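# Slide card sheet beneath crate while lifting crate slightly

## Task

Move the card sheet, kept flat, in beneath the plastic crate until clearly more than half of its area sits under the crate. The sheet is what travels. Through the whole job the crate must stay roughly at its spot and keep roughly its heading, and crate and sheet must never slide along together by more than a very small amount. At the end the crate must be no more than about a finger's width from where it began, and everything that was inside it must still be inside. Lift or tilt the crate only as much as the sheet needs to go in without resistance, and never tip it steeply. It counts as failed if the sheet is mostly shoved in under force, if the crate is set down on the sheet before more than half of the sheet is beneath it, or if either the crate or the sheet is still noticeably lifted when the job ends.

## Robot and tools

Robot: two arms, left_arm and right_arm. right_arm ends in a five-finger right hand and left_arm in its mirror-image left hand. The scene frame has its origin at table-top height midway between the nominal bases, +z up, +x out over the table, and left_arm on the +y side (not necessarily the left of any picture). Measured bases: left_arm at (+0.007, +0.276, +0.030) m, right_arm at (-0.040, -0.231, +0.029) m, each turned about one degree around z. A post stands behind the arms and a camera stand sits between and just behind the bases; keep clear of both.

Frames: each arm reports its hand pose, velocities and targets in its own base frame. Fixed cameras and the table use the scene frame. Motion offsets are taken along the axes of that arm's current Hand target.

Hand point: a spot 0.05 m in front of the palm and 0.15 m out from the wrist face along the fingers. Its +z runs along the straightened fingers, +y points out of the palm, +x runs across the palm away from the thumb on the right hand and toward the thumb on the left hand. Straight fingers extend 0.06 to 0.07 m past the point and lie 0.06 m behind it along -y. A bracket on the little-finger side of the wrist can strike objects.

A row is 28 numbers, each from -1 to 1, always for both arms: left_arm dx, dy, dz, rx, ry, rz, then left hand little, ring, middle, index, thumb_bend, thumb_turn, force_limit, speed; then the same fourteen for right_arm. The six pose numbers are an offset, not a pose: they are measured from the Hand target the arm had when the action (or move) began, along that target's axes; 1.0 equals 0.6 m of travel or 180 degrees of turn, and rx, ry, rz form a single rotation vector. Sending the same offset again moves the arm on again. Six zeros ask nothing new of an arm. Finger numbers are absolute targets: +1 straight/open, -1 curled/closed; thumb_turn +1 beside the palm, -1 across in front of it. force_limit maps -1 to about 0 N and +1 to 10 N at the fingertip (15 N for the two thumb motors). speed rises from nearly zero at -1 to full at +0.48 and stays full above that; close at -0.94 or lower for a soft grip. To keep a hand as it is, repeat the eight hand numbers of the last row you sent it; before any row has been sent, use its hand_measured plus hand_force_limit and hand_speed. The thumb across the palm and the fingers wrap objects about 0.035 to 0.065 m thick.

execute_actions: argument actions is a list of actions; each action is a table of up to 15 rows, one per 1/30 s step, each row again counted from the action's starting Hand target; a short table repeats its final row to fill 15 steps. Optional cameras lists names (cam_high, cam_low, cam_left_wrist, cam_right_wrist, or all). Pictures come back only when actions is empty or cameras requests them.

move: argument target is one 28-number row or a list of up to 15 rows; every row's offsets count from the same starting Hand targets, not from the previous row. speed is the path's top speed in m/s, 0.002 to 4.3 (default 0.25), turning up to twice that in rad/s; one value or one per target. blend, in m, rounds corners between listed targets (0 stops at each). blocking=false returns after about 0.5 s while motion continues. The whole list must fit in 10 s. Paths do not avoid obstacles or the other arm; faster moves lag, stray more and hit harder, and aiming far beyond a contact presses harder. The result adds a move: line such as done, off_target, moving, held or fault, plus limits (paced means the commanded pose was clipped, held means a check withheld steps).

wait: seconds from 0 to 3600; lets time pass and lets a running move continue. stop: brakes the current move. zoom_image: camera plus region [x0, y0, x1, y1] in pixels, at most 504 by 504, from the newest picture of that camera. show_instructions: shows the reference images. finished_scene: ends the scene permanently.

Results: end_effector_position (m) and end_effector_quat_wxyz per arm in its base frame; Hand target (the last commanded pose after clipping, which the next offset builds on); joint positions, velocities and torques; hand_measured, hand_stopped_by (moving, target, force, stalled, fault) and hand_load_n in the six-motor order, load positive when something pushes a finger open; motor temperatures. Each commanded orientation is clipped to within 40 degrees of the measured one per step. Hands often rest 1 to 3 cm (sometimes 5 cm) short, mostly low, without any contact; send the missing distance as a new offset if needed. A grip lost shows as hand_load_n dropping near 0.

Cautions: lift or tilt the crate gently and only a little, keep its contents in, and lower it fully at the end so neither crate nor sheet stays raised. Avoid drops, slams, fast hits, hard pushes, fingers overloaded, the two hands pressing each other, and anything leaving the table. Hot motors (85 °C warning, 100 °C fault) come from long holds or stretched arms; an arm may sag under load.

Each tool is called after "Emit:" as name([rows], argument=value, ...), one row to a line, values as JSON.

Reference images:

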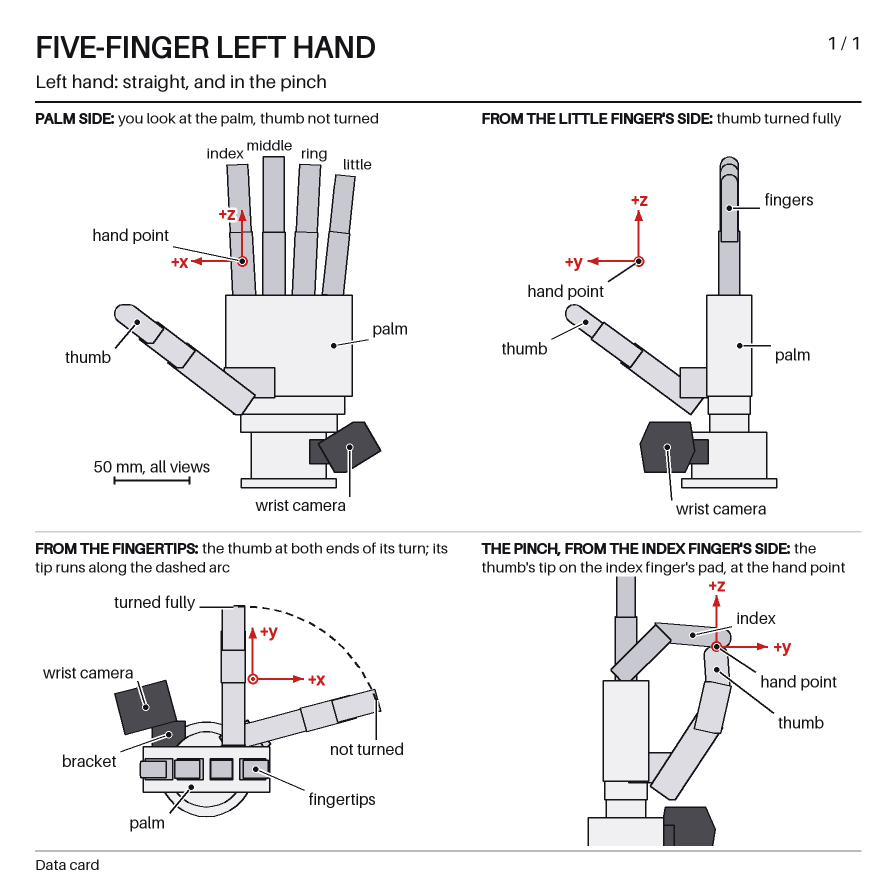

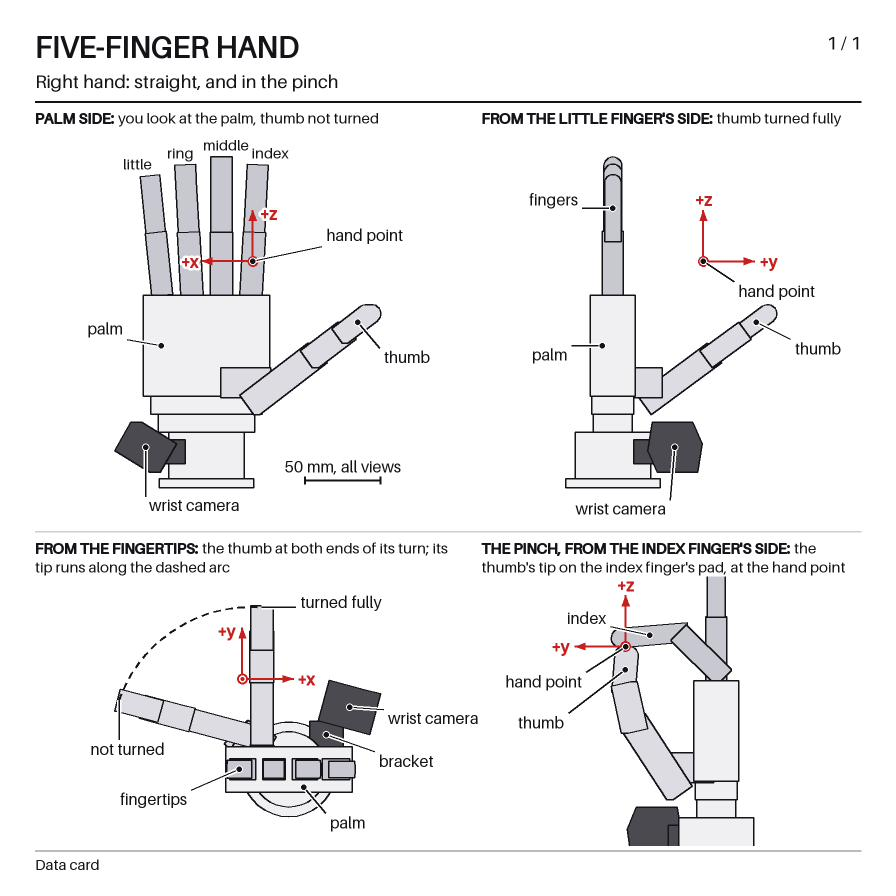

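## Session

Emit:
execute_actions(actions=[])

Scene clock: 0.00 s.
left_arm: end_effector_position=(+0.1095, -0.1304, +0.1983) hand_measured=(+1.000, +1.000, +1.000, +1.000, +1.000, +1.000) hand_load_n=(+0.0, +0.0, +0.0, +0.0, +0.0, +0.0) hand_stopped_by=(target, target, target, target, target, target) hand_force_limit=0.00 hand_speed=-0.80 end_effector_quat_wxyz=(-0.272, -0.358, +0.850, -0.273) | right_arm: end_effector_position=(+0.4496, +0.2289, +0.1918) hand_measured=(+1.000, +1.000, +1.000, +1.000, +1.000, +1.000) hand_load_n=(+0.0, +0.5, +0.0, +0.0, +0.0, +0.0) hand_stopped_by=(target, target, target, target, target, target) hand_force_limit=0.00 hand_speed=-0.80 end_effector_quat_wxyz=(-0.419, +0.686, -0.372, +0.465)
Joint positions: left_arm=[-0.103 0.999 0.777 -1.624 0.753 0.78] | right_arm=[0.568 1.149 0.636 0.282 0.323 -0.265]
Joint velocities: within noise
Joint torques (N m): no reading
Motor temperatures (°C): left_arm=[28 27 26 27 25 27] | right_arm=[29 30 25 28 23 26]
Heat: left arm: hottest waist 28 °C; right arm: hottest shoulder 30 °C.
Hand target: left_arm +0.1141, -0.1308, +0.2024; -0.266, -0.356, +0.852, -0.277 | right_arm +0.4556, +0.2327, +0.2050; -0.428, +0.678, -0.371, +0.469

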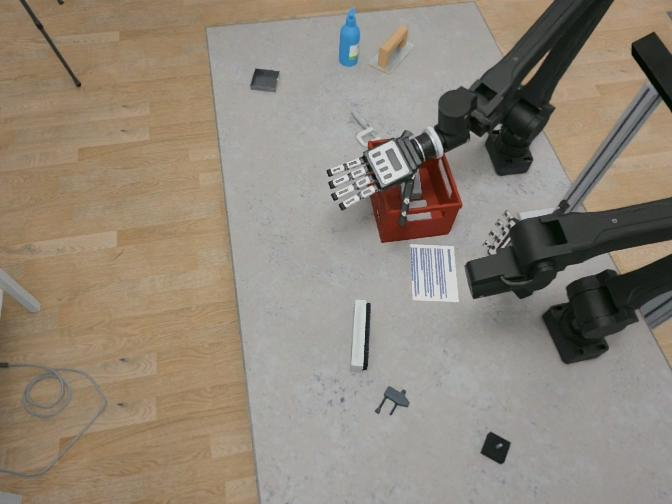

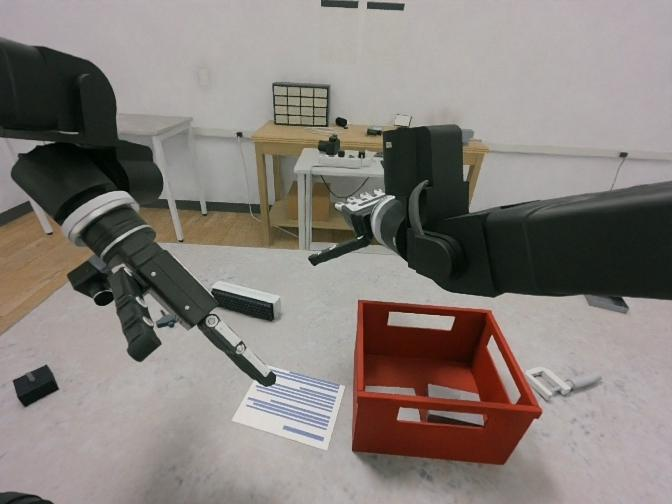

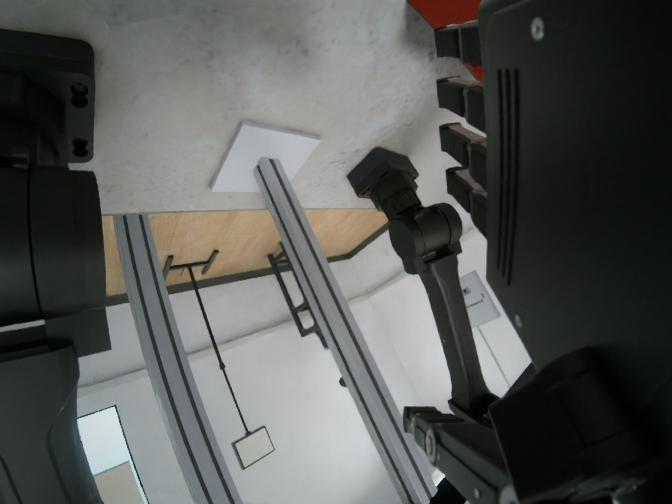

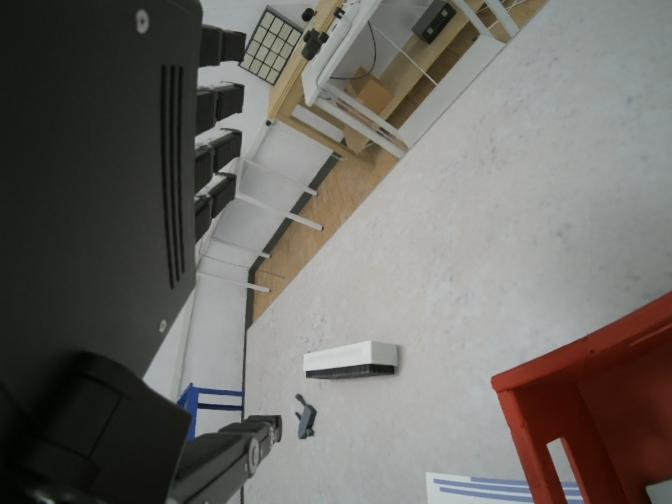

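Emit:
zoom_image(camera="cam_low", region=[200, 270, 600, 480])

Emit:
zoom_image(camera="cam_high", region=[320, 90, 560, 320])

Scaled by 1.260 from the camera's image (finer frame: 960x720).

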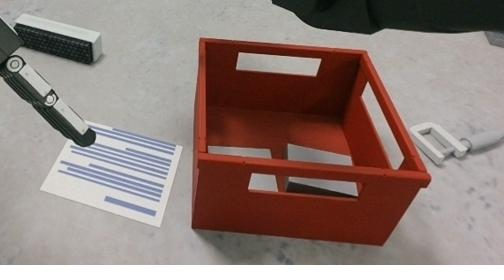

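Scaled by 2.100 from the camera's image (finer frame: 960x720).

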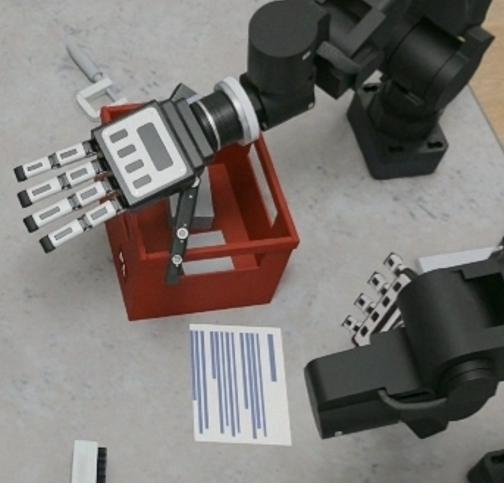

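Emit:
move(target=[0,0,0,0,0,0,1,1,1,1,1,1,0,-0.8,0.1223,-0.0702,-0.2888,-0.1373,-0.3930,-0.1527,1,1,1,1,1,1,0,-0.8], cameras=["all"])

Scene clock: 86.33 s.
left_arm: end_effector_position=(+0.1095, -0.1304, +0.1983) hand_measured=(+1.000, +1.000, +1.000, +1.000, +1.000, +1.000) hand_load_n=(+0.0, +0.0, +0.0, +0.0, +0.0, +0.0) hand_stopped_by=(target, target, target, target, target, target) hand_force_limit=0.00 hand_speed=-0.80 end_effector_quat_wxyz=(-0.272, -0.358, +0.850, -0.273) | right_arm: end_effector_position=(+0.3003, +0.1434, +0.2848) hand_measured=(+1.000, +1.000, +1.000, +1.000, +1.000, +1.000) hand_load_n=(+0.0, +0.0, +0.0, +0.0, +0.0, +0.0) hand_stopped_by=(target, target, target, target, target, target) hand_force_limit=0.00 hand_speed=-0.80 end_effector_quat_wxyz=(-0.297, +0.955, +0.012, -0.024)
Joint positions: left_arm=[-0.103 0.999 0.777 -1.624 0.753 0.78] | right_arm=[0.243 1.242 1.348 -1.574 -0.597 -1.321]
Joint torques (N m): left_arm=[0.5 -3.6 8.06 -0.18 0.43 0.06] | right_arm=[-2.96 -7.77 14.32 0.4 -0.5 -0.06]
Motor temperatures (°C): left_arm=[28 27 32 27 25 26] | right_arm=[29 30 33 28 23 26]
Heat: left arm: hottest elbow 32 °C; right arm: hottest elbow 33 °C.
Hand target: left_arm +0.1141, -0.1308, +0.2024; -0.266, -0.356, +0.852, -0.277 | right_arm +0.3156, +0.1415, +0.3010; -0.301, +0.954, +0.015, -0.005
Off the commanded pose: left_arm 0.006 m, 1 deg | right_arm 0.022 m, 2 deg.
move: off_target (right_arm)
cam_right_wrist: T_world_to_cam=[[0.23083, -0.81754, -0.52759, 0.19818], [-0.80253, -0.46655, 0.37184, 0.20043], [-0.55014, 0.33757, -0.7638, 0.45049]] pos_world=[0.36294, 0.10346, 0.37411]

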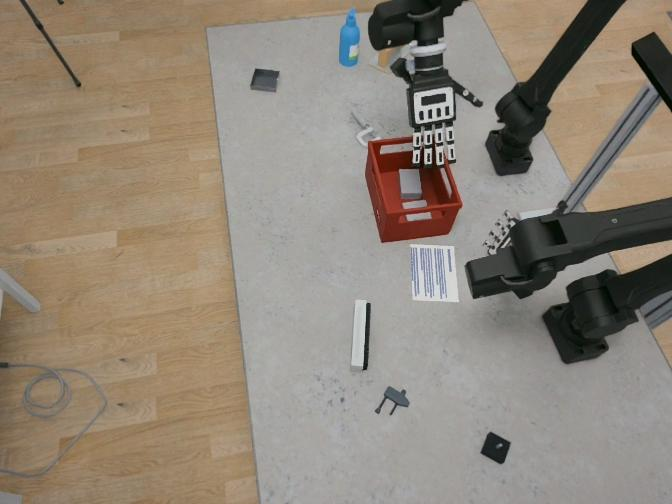

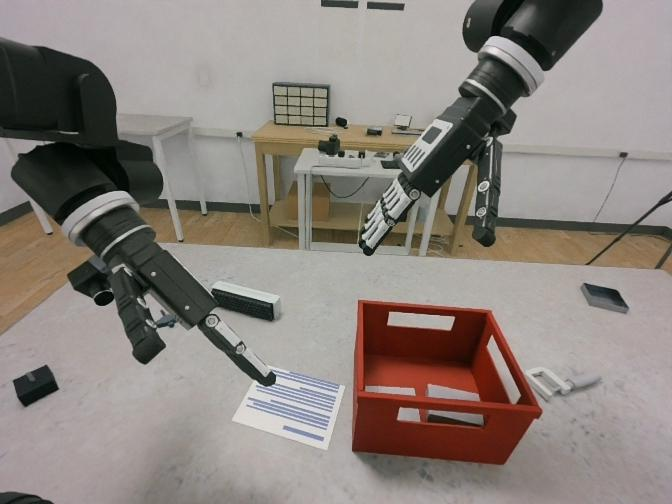

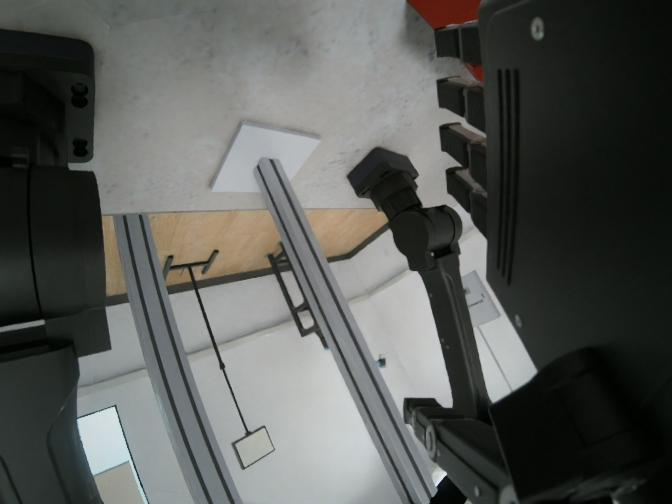

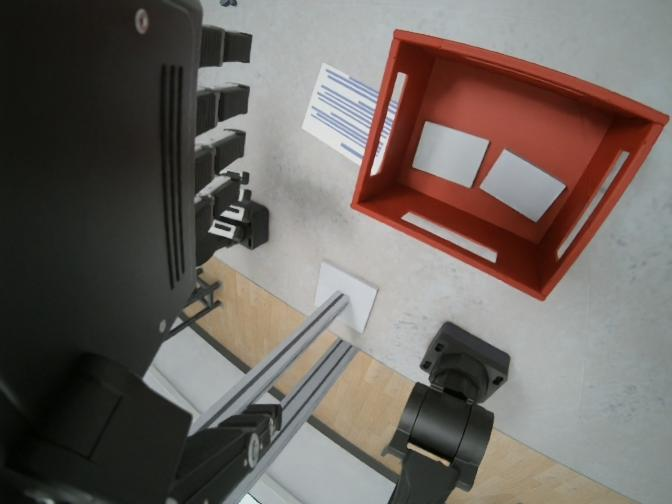

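Emit:
zoom_image(camera="cam_right_wrist", region=[290, 10, 680, 310])

Emit:
zoom_image(camera="cam_high", region=[340, 120, 490, 320])

Emit:
zoom_image(camera="cam_low", region=[330, 290, 560, 480])

Invalid region (290, 10, 680, 310): it reaches outside that camera's 672x504 image.

Scaled by 2.520 from the camera's image (finer frame: 960x720).

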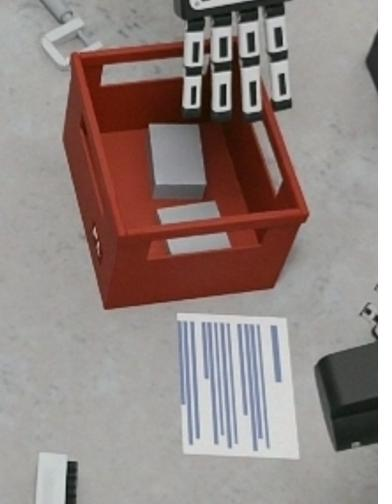

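Scaled by 2.191 from the camera's image (finer frame: 960x720).

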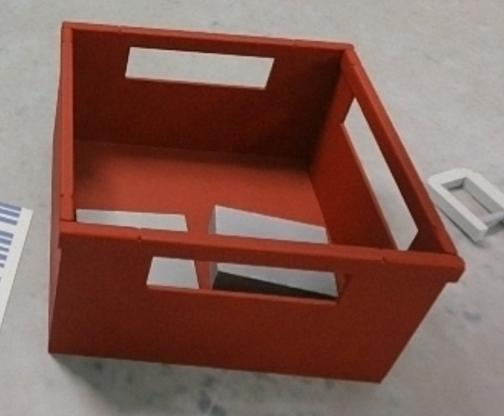

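Emit:
zoom_image(camera="cam_right_wrist", region=[290, 10, 672, 310])

Emit:
zoom_image(camera="cam_right_wrist", region=[190, 10, 430, 250])

Scaled by 1.319 from the camera's image (finer frame: 960x720).

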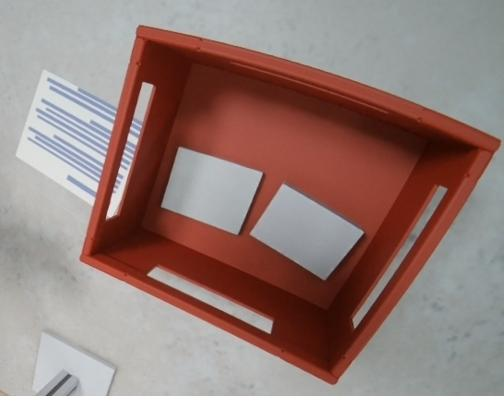

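Scaled by 2.100 from the camera's image (finer frame: 960x720).

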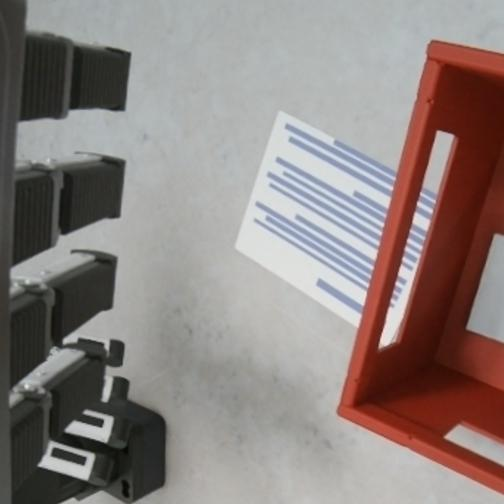

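Emit:
move(target=[-0.2777,-0.0627,0.0110,0.0952,-0.0433,0.2950,0.5,0.5,0.5,0.5,1,1,0,-0.5,0,0,0,0,0,0,-0.6,-0.6,-0.6,-0.6,1,1,0,-0.5], cameras=["all"])

Scene clock: 172.17 s.
left_arm: end_effector_position=(+0.2408, -0.0843, +0.1048) hand_measured=(+0.500, +0.500, +0.500, +0.500, +1.000, +1.000) hand_load_n=(+0.0, +0.0, -0.5, +0.0, +0.0, +0.0) hand_stopped_by=(target, target, target, target, target, target) hand_force_limit=0.00 hand_speed=-0.50 end_effector_quat_wxyz=(-0.004, +0.016, +0.888, -0.459) | right_arm: end_effector_position=(+0.3004, +0.1434, +0.2848) hand_measured=(-0.600, -0.600, -0.600, -0.600, +1.000, +1.000) hand_load_n=(+0.0, +0.0, +0.0, +0.5, +0.0, +0.0) hand_stopped_by=(target, target, target, target, target, target) hand_force_limit=0.00 hand_speed=-0.50 end_effector_quat_wxyz=(-0.297, +0.955, +0.013, -0.024)
Joint positions: left_arm=[0.14 1.211 0.748 -1.337 0.934 1.861] | right_arm=[0.243 1.242 1.348 -1.574 -0.597 -1.323]
Joint torques (N m): left_arm=[2.02 -4.89 6.01 0.23 0.64 0.17] | right_arm=[-2.96 -7.77 14.32 0.4 -0.48 -0.05]
Motor temperatures (°C): left_arm=[28 27 33 26 26 26] | right_arm=[29 30 43 28 24 26]
Heat: left arm: hottest elbow 33 °C; right arm: hottest elbow 43 °C.
Hand target: left_arm +0.2415, -0.0810, +0.1000; -0.005, +0.009, +0.887, -0.461 | right_arm +0.3155, +0.1415, +0.3011; -0.301, +0.954, +0.015, -0.005
Off the commanded pose: left_arm 0.006 m, 1 deg | right_arm 0.022 m, 2 deg.
move: done
cam_left_wrist: T_world_to_cam=[[-0.24996, -0.59837, 0.76123, -0.06586], [-0.8108, 0.5591, 0.17325, 0.22388], [-0.52927, -0.5739, -0.62491, 0.26224]] pos_world=[0.30386, -0.01408, 0.17522]
cam_right_wrist: T_world_to_cam=[[0.23228, -0.81723, -0.52743, 0.19754], [-0.80228, -0.46756, 0.37114, 0.20078], [-0.54991, 0.33694, -0.76424, 0.45069]] pos_world=[0.36303, 0.10346, 0.37411]

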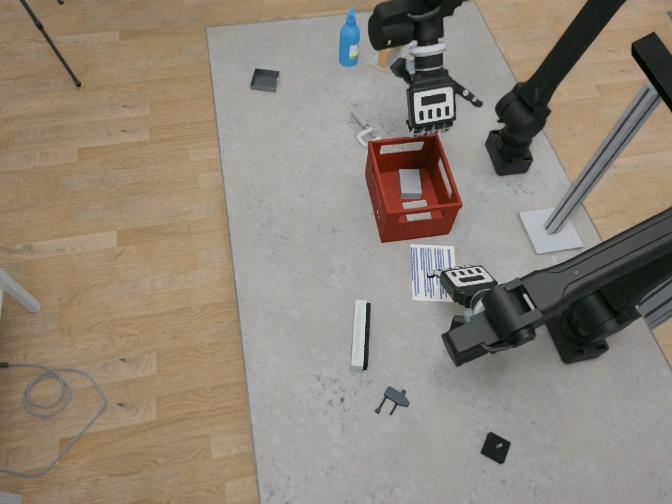

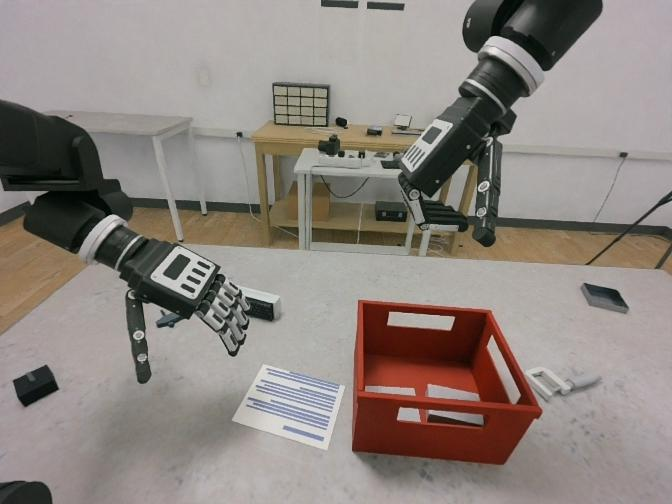

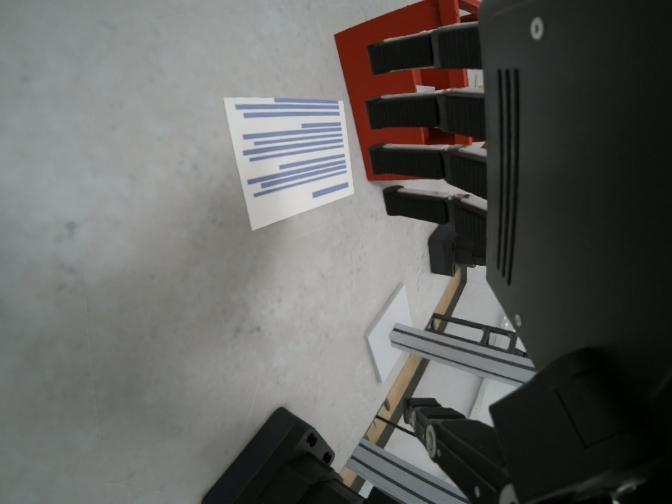

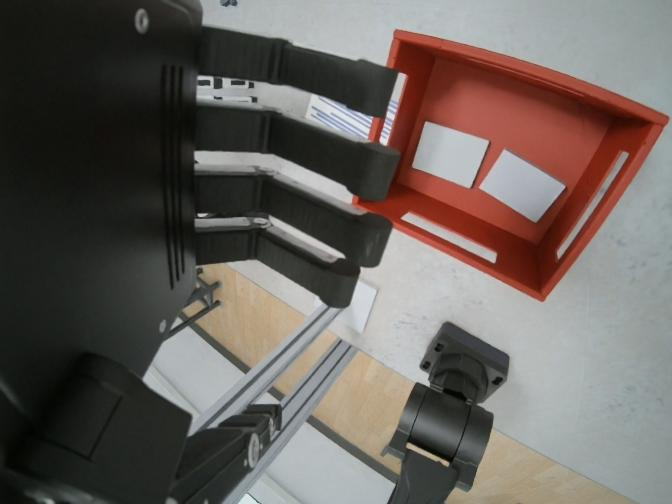

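Emit:
move(target=[0,0,0,0,0,0,0.5,0.5,0.5,0.5,1,1,0,-0.5,-0.0417,-0.0811,0.2909,-0.028,0.0077,0.0109,-0.6,-0.6,-0.6,-0.6,1,1,0,-0.5], cameras=["cam_high","cam_low","cam_right_wrist"])

Scene clock: 176.43 s.
left_arm: end_effector_position=(+0.2409, -0.0843, +0.1047) hand_measured=(+0.500, +0.500, +0.500, +0.500, +1.000, +1.000) hand_load_n=(+0.0, +0.0, +0.0, +0.0, +0.0, +0.0) hand_stopped_by=(target, target, target, target, target, target) hand_force_limit=0.00 hand_speed=-0.50 end_effector_quat_wxyz=(-0.004, +0.016, +0.888, -0.459) | right_arm: end_effector_position=(+0.2896, +0.2772, +0.1920) hand_measured=(-0.600, -0.600, -0.600, -0.600, +1.000, +1.000) hand_load_n=(+0.0, +0.5, +0.0, +0.0, +0.0, +0.0) hand_stopped_by=(target, target, target, target, target, target) hand_force_limit=0.00 hand_speed=-0.50 end_effector_quat_wxyz=(-0.261, +0.965, -0.004, +0.007)
Joint positions: left_arm=[0.14 1.211 0.748 -1.337 0.934 1.862] | right_arm=[0.629 1.31 1.169 -1.086 -0.41 -0.861]
Joint torques (N m): left_arm=[1.9 -4.42 6.01 0.12 0.67 0.17] | right_arm=[-0.79 -9.64 8.99 1.46 -0.22 0.11]
Heat: left arm: hottest elbow 33 °C; right arm: hottest elbow 43 °C.
Hand target: left_arm +0.2415, -0.0810, +0.1000; -0.005, +0.009, +0.887, -0.461 | right_arm +0.2860, +0.2805, +0.1859; -0.258, +0.966, -0.004, +0.002
Off the commanded pose: left_arm 0.006 m, 1 deg | right_arm 0.008 m, 1 deg.
move: done
cam_right_wrist: T_world_to_cam=[[0.21556, -0.86482, -0.45346, 0.26427], [-0.84194, -0.39983, 0.36232, 0.28357], [-0.49465, 0.30368, -0.81431, 0.33158]] pos_world=[0.34579, 0.24123, 0.2871]

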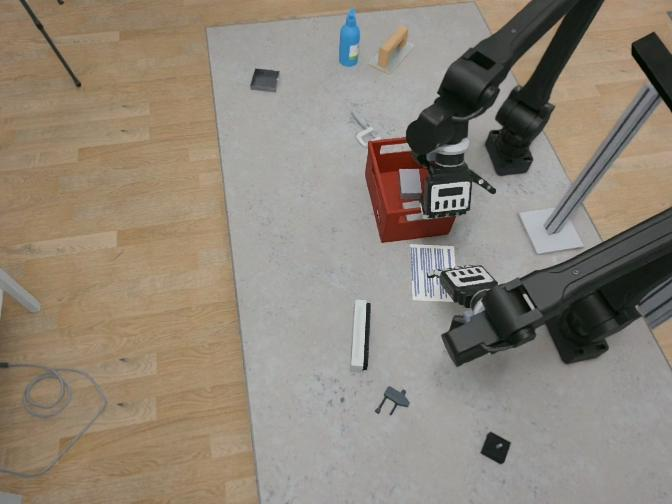

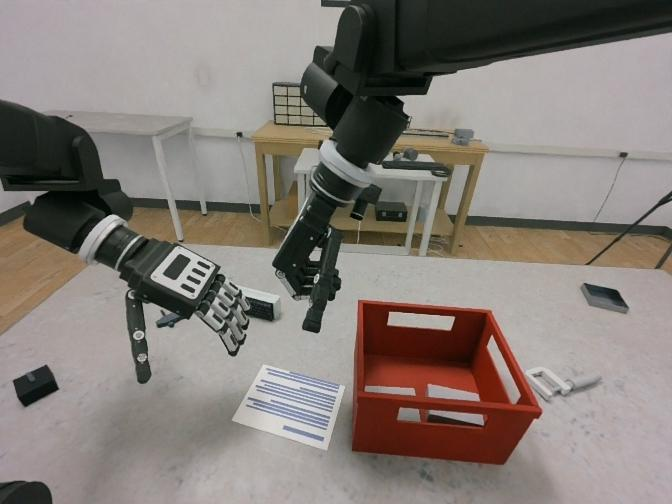

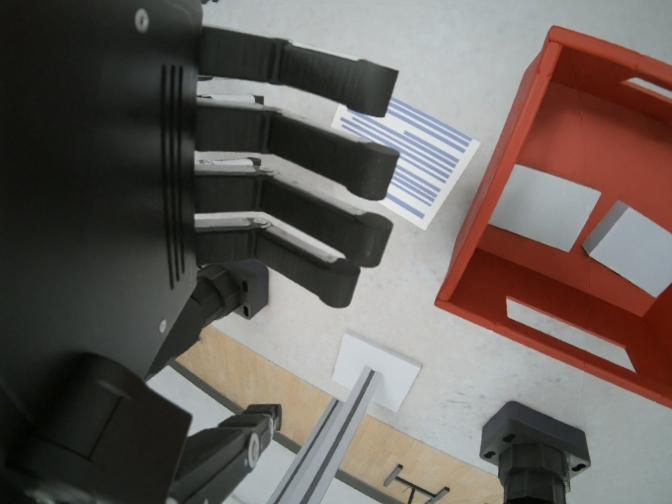

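Emit:
move(target=[0,0,0,0,0,0,0.5,0.5,0.5,0.5,1,1,0,-0.5,-0.0142,0.1163,0.2003,0,0,0,-0.6,-0.6,-0.6,-0.6,1,1,0,-0.5], cameras=["cam_high","cam_low","cam_right_wrist","cam_left_wrist"], speed=0.15)

Emit:
zoom_image(camera="cam_low", region=[180, 230, 480, 480])

Scene clock: 188.53 s.
left_arm: end_effector_position=(+0.2409, -0.0843, +0.1047) hand_measured=(+0.500, +0.500, +0.500, +0.500, +1.000, +1.000) hand_load_n=(+0.0, +0.0, -0.5, +0.0, +0.0, -0.5) hand_stopped_by=(target, target, target, target, target, target) hand_force_limit=0.00 hand_speed=-0.50 end_effector_quat_wxyz=(-0.004, +0.016, +0.888, -0.459) | right_arm: end_effector_position=(+0.2842, +0.2770, +0.0538) hand_measured=(-0.600, -0.600, -0.600, -0.600, +1.000, +1.000) hand_load_n=(+0.0, +0.0, +0.0, +0.0, +0.0, +0.0) hand_stopped_by=(target, target, target, target, target, target) hand_force_limit=0.00 hand_speed=-0.50 end_effector_quat_wxyz=(-0.262, +0.965, -0.006, +0.008)
Joint positions: left_arm=[0.14 1.211 0.748 -1.337 0.934 1.862] | right_arm=[0.637 1.422 0.891 -0.689 -0.406 -0.849]
Joint torques (N m): left_arm=[2.32 -4.72 6.01 0.18 0.66 0.19] | right_arm=[-0.5 -9.7 7.8 1.47 -0.21 0.12]
Heat: left arm: hottest elbow 32 °C; right arm: hottest elbow 40 °C.
Hand target: left_arm +0.2415, -0.0810, +0.1000; -0.005, +0.009, +0.887, -0.461 | right_arm +0.2779, +0.2801, +0.0469; -0.258, +0.966, -0.004, +0.002
Off the commanded pose: left_arm 0.006 m, 1 deg | right_arm 0.010 m, 1 deg.
move: done
cam_left_wrist: T_world_to_cam=[[-0.25046, -0.59821, 0.7612, -0.06568], [-0.81062, 0.55945, 0.17294, 0.22396], [-0.52931, -0.57373, -0.62504, 0.26216]] pos_world=[0.30386, -0.01418, 0.17512]
cam_right_wrist: T_world_to_cam=[[0.21321, -0.86496, -0.45429, 0.20342], [-0.84436, -0.39706, 0.35973, 0.32906], [-0.49153, 0.30689, -0.81499, 0.21468]] pos_world=[0.33999, 0.24073, 0.149]

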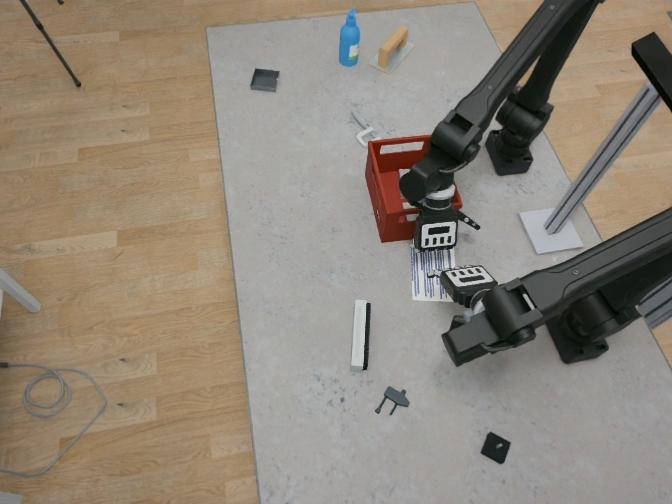

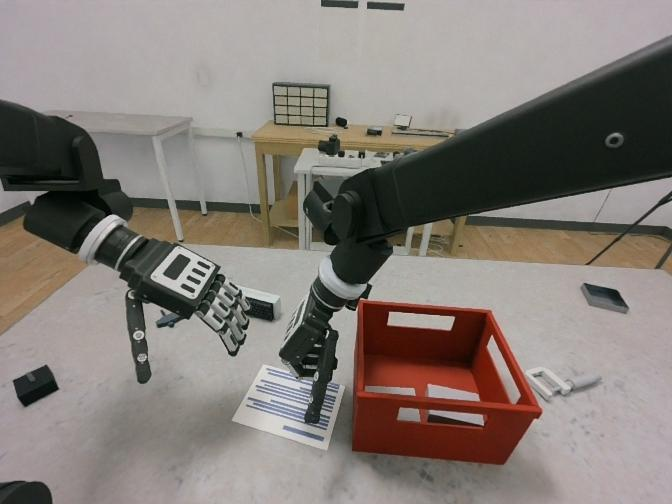

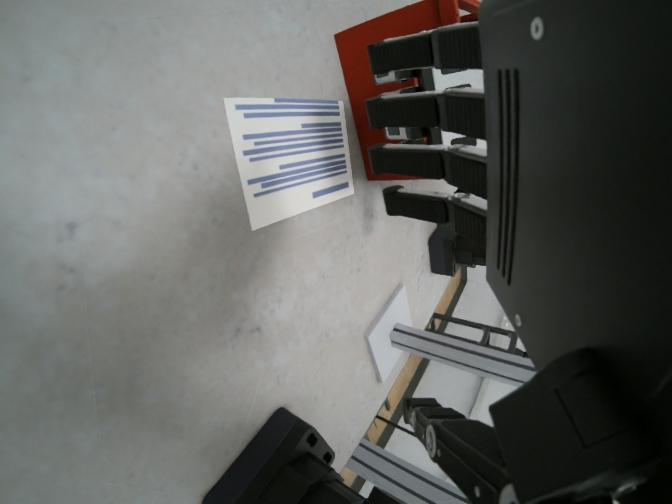

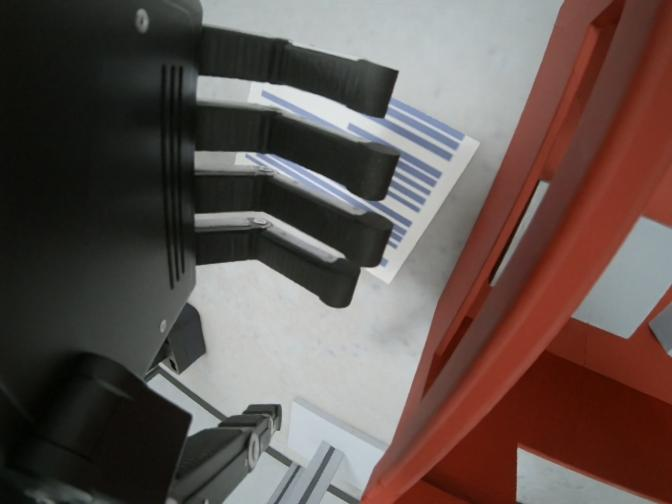

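Scaled by 1.680 from the camera's image (finer frame: 960x720).

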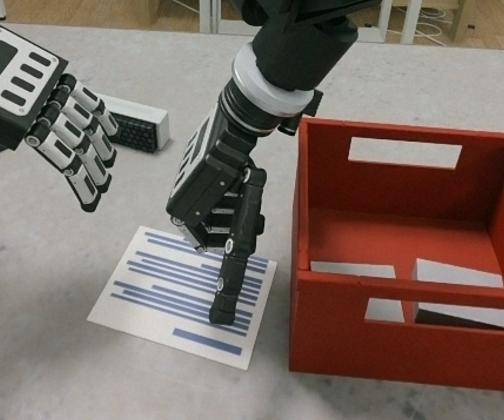

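Emit:
move([
  [0,0,0,0,0,0,0.5,0.5,0.5,0.5,1,1,0,-0.5,0,-0.0958,-0.166,0,0,0,-0.6,-0.6,-0.6,-0.6,1,1,0,-0.5],
  [0,0,0,0,0,0,0.5,0.5,0.5,0.5,1,1,0,-0.5,0,-0.0958,-0.166,0,0,0,0.5,0.5,0.5,0.5,1,-1,0.2,-0.3],
  [0,0,0,0,0,0,0.5,0.5,0.5,0.5,1,1,0,-0.5,-0.0018,-0.0308,-0.2036,0,0,0,0.5,0.5,0.5,0.5,1,-1,0.2,-0.3],
], cameras=["cam_high","cam_low","cam_right_wrist"])

Emit:
zoom_image(camera="cam_low", region=[180, 230, 560, 480])

Scene clock: 241.50 s.
left_arm: end_effector_position=(+0.2409, -0.0843, +0.1047) hand_measured=(+0.500, +0.500, +0.500, +0.500, +1.000, +1.000) hand_load_n=(+0.0, +0.0, +0.0, +0.0, +0.0, +0.0) hand_stopped_by=(target, target, target, target, target, target) hand_force_limit=0.00 hand_speed=-0.50 end_effector_quat_wxyz=(-0.004, +0.016, +0.888, -0.459) | right_arm: end_effector_position=(+0.2760, +0.2404, +0.1629) hand_measured=(+0.500, +0.500, +0.500, +0.500, +1.000, -1.000) hand_load_n=(+0.0, +0.0, +0.0, +0.0, +0.0, +0.0) hand_stopped_by=(target, target, target, target, target, target) hand_force_limit=0.20 hand_speed=-0.30 end_effector_quat_wxyz=(-0.259, +0.966, -0.003, +0.004)
Joint positions: left_arm=[0.14 1.211 0.748 -1.337 0.934 1.862] | right_arm=[0.57 1.248 1.038 -1.051 -0.43 -0.926]
Joint torques (N m): left_arm=[1.44 -4.66 6.01 0.09 0.66 0.21] | right_arm=[-2.73 -9.29 9.29 0.76 -0.48 -0.08]
Motor temperatures (°C): left_arm=[28 27 30 26 26 26] | right_arm=[29 30 35 27 23 26]
Heat: left arm: hottest elbow 30 °C; right arm: hottest elbow 35 °C.
Hand target: left_arm +0.2415, -0.0810, +0.1000; -0.005, +0.009, +0.887, -0.461 | right_arm +0.2761, +0.2353, +0.1621; -0.258, +0.966, -0.004, +0.003
Off the commanded pose: left_arm 0.006 m, 1 deg | right_arm 0.005 m, 0 deg.
move: done; target 2's new numbers were sent with right_arm's hand 0.023 m and 2 deg from that target
cam_right_wrist: T_world_to_cam=[[0.21632, -0.86558, -0.45163, 0.222], [-0.83891, -0.40142, 0.36754, 0.26654], [-0.49943, 0.29937, -0.81299, 0.31439]] pos_world=[0.3326, 0.20504, 0.2579]

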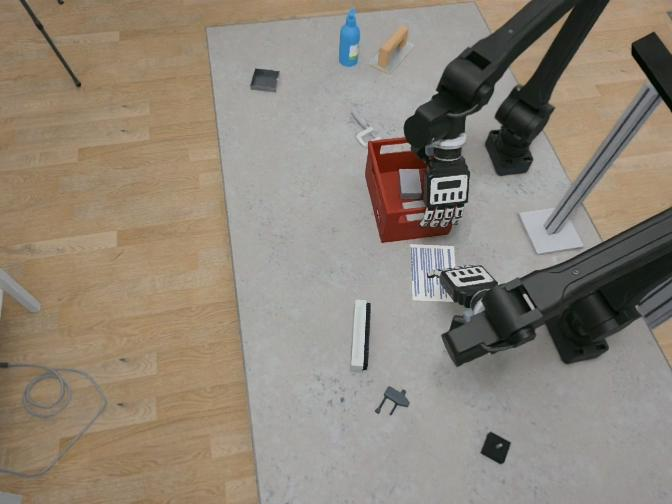

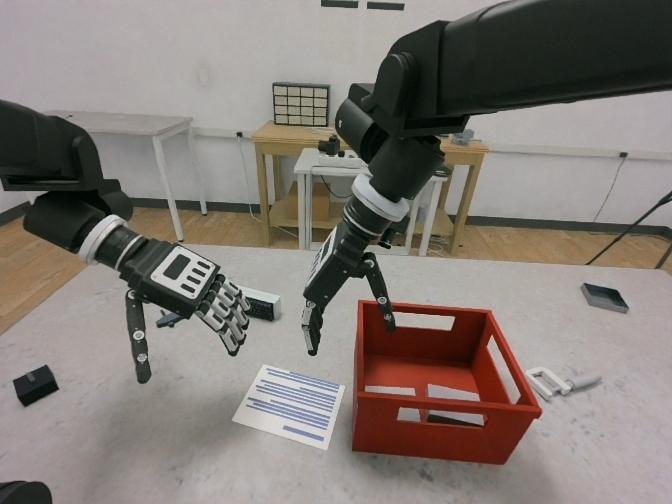

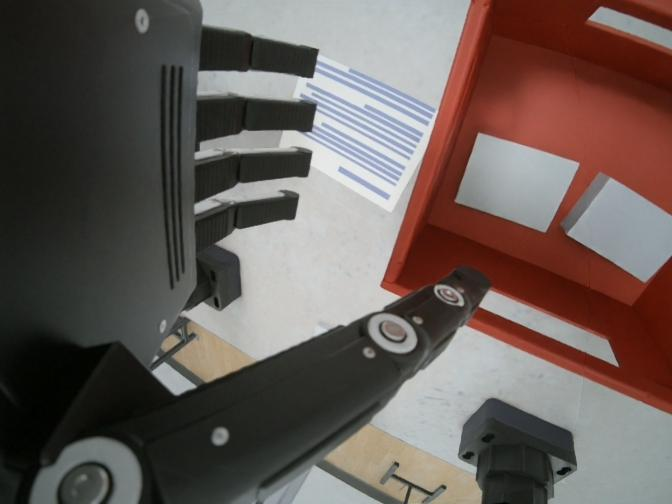

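Scaled by 1.326 from the camera's image (finer frame: 960x720).

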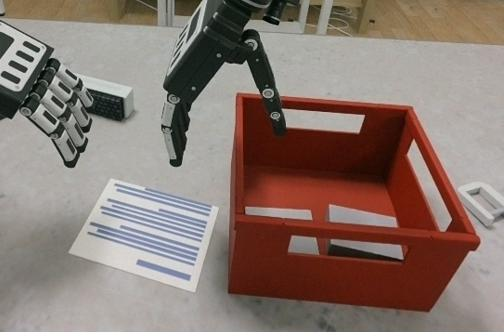

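Emit:
move(target=[0,0,0,0,0,0,0.5,0.5,0.5,0.5,1,1,0,-0.5,0.0022,0.048,0.08,0,0,0,0.5,0.5,0.5,0.5,1,-1,0.2,-0.3], cameras=["cam_high","cam_low","cam_right_wrist"], speed=0.12)

Emit:
zoom_image(camera="cam_low", region=[230, 230, 530, 480])

Scene clock: 246.23 s.
left_arm: end_effector_position=(+0.2409, -0.0843, +0.1047) hand_measured=(+0.500, +0.500, +0.500, +0.500, +1.000, +1.000) hand_load_n=(+0.0, -0.5, +0.0, +0.0, +0.0, +0.0) hand_stopped_by=(target, target, target, target, target, target) hand_force_limit=0.00 hand_speed=-0.50 end_effector_quat_wxyz=(-0.004, +0.016, +0.888, -0.459) | right_arm: end_effector_position=(+0.2748, +0.2390, +0.1130) hand_measured=(+0.500, +0.500, +0.500, +0.500, +1.000, -1.000) hand_load_n=(+0.0, +0.0, +0.0, +0.0, +0.0, +0.0) hand_stopped_by=(target, target, target, target, target, target) hand_force_limit=0.20 hand_speed=-0.30 end_effector_quat_wxyz=(-0.259, +0.966, -0.001, +0.004)
Joint positions: left_arm=[0.14 1.211 0.748 -1.337 0.934 1.862] | right_arm=[0.568 1.282 0.932 -0.912 -0.431 -0.932]
Joint torques (N m): left_arm=[2.02 -4.78 6.04 0.21 0.66 0.17] | right_arm=[-3.02 -8.35 8.4 1.43 -0.48 -0.07]
Heat: left arm: hottest elbow 30 °C; right arm: hottest elbow 35 °C.
Hand target: left_arm +0.2415, -0.0810, +0.1000; -0.005, +0.009, +0.887, -0.461 | right_arm +0.2775, +0.2341, +0.1059; -0.258, +0.966, -0.004, +0.002
Off the commanded pose: left_arm 0.006 m, 1 deg | right_arm 0.009 m, 0 deg.
move: done
cam_right_wrist: T_world_to_cam=[[0.22039, -0.86464, -0.45146, 0.19718], [-0.83761, -0.40494, 0.36664, 0.28398], [-0.49983, 0.29734, -0.81348, 0.27425]] pos_world=[0.33149, 0.20394, 0.208]

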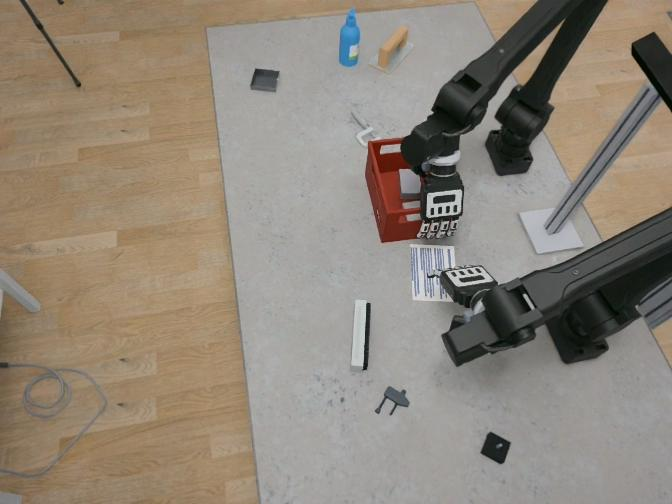

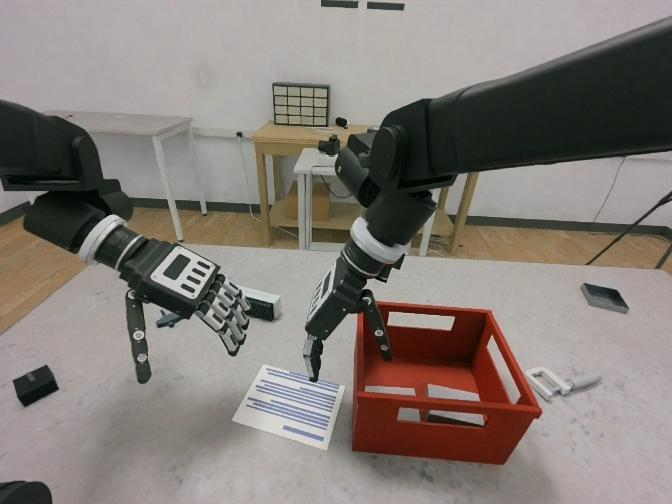

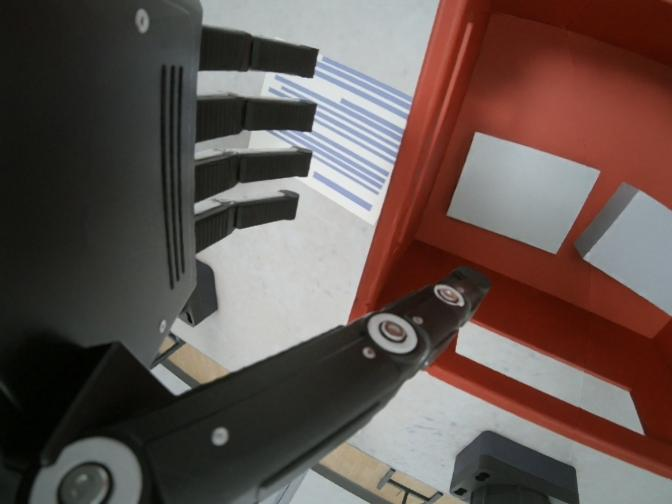

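Scaled by 1.680 from the camera's image (finer frame: 960x720).

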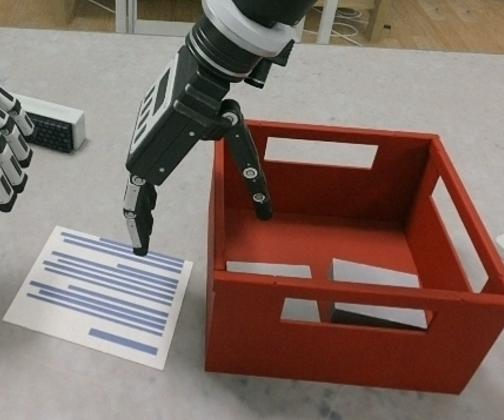

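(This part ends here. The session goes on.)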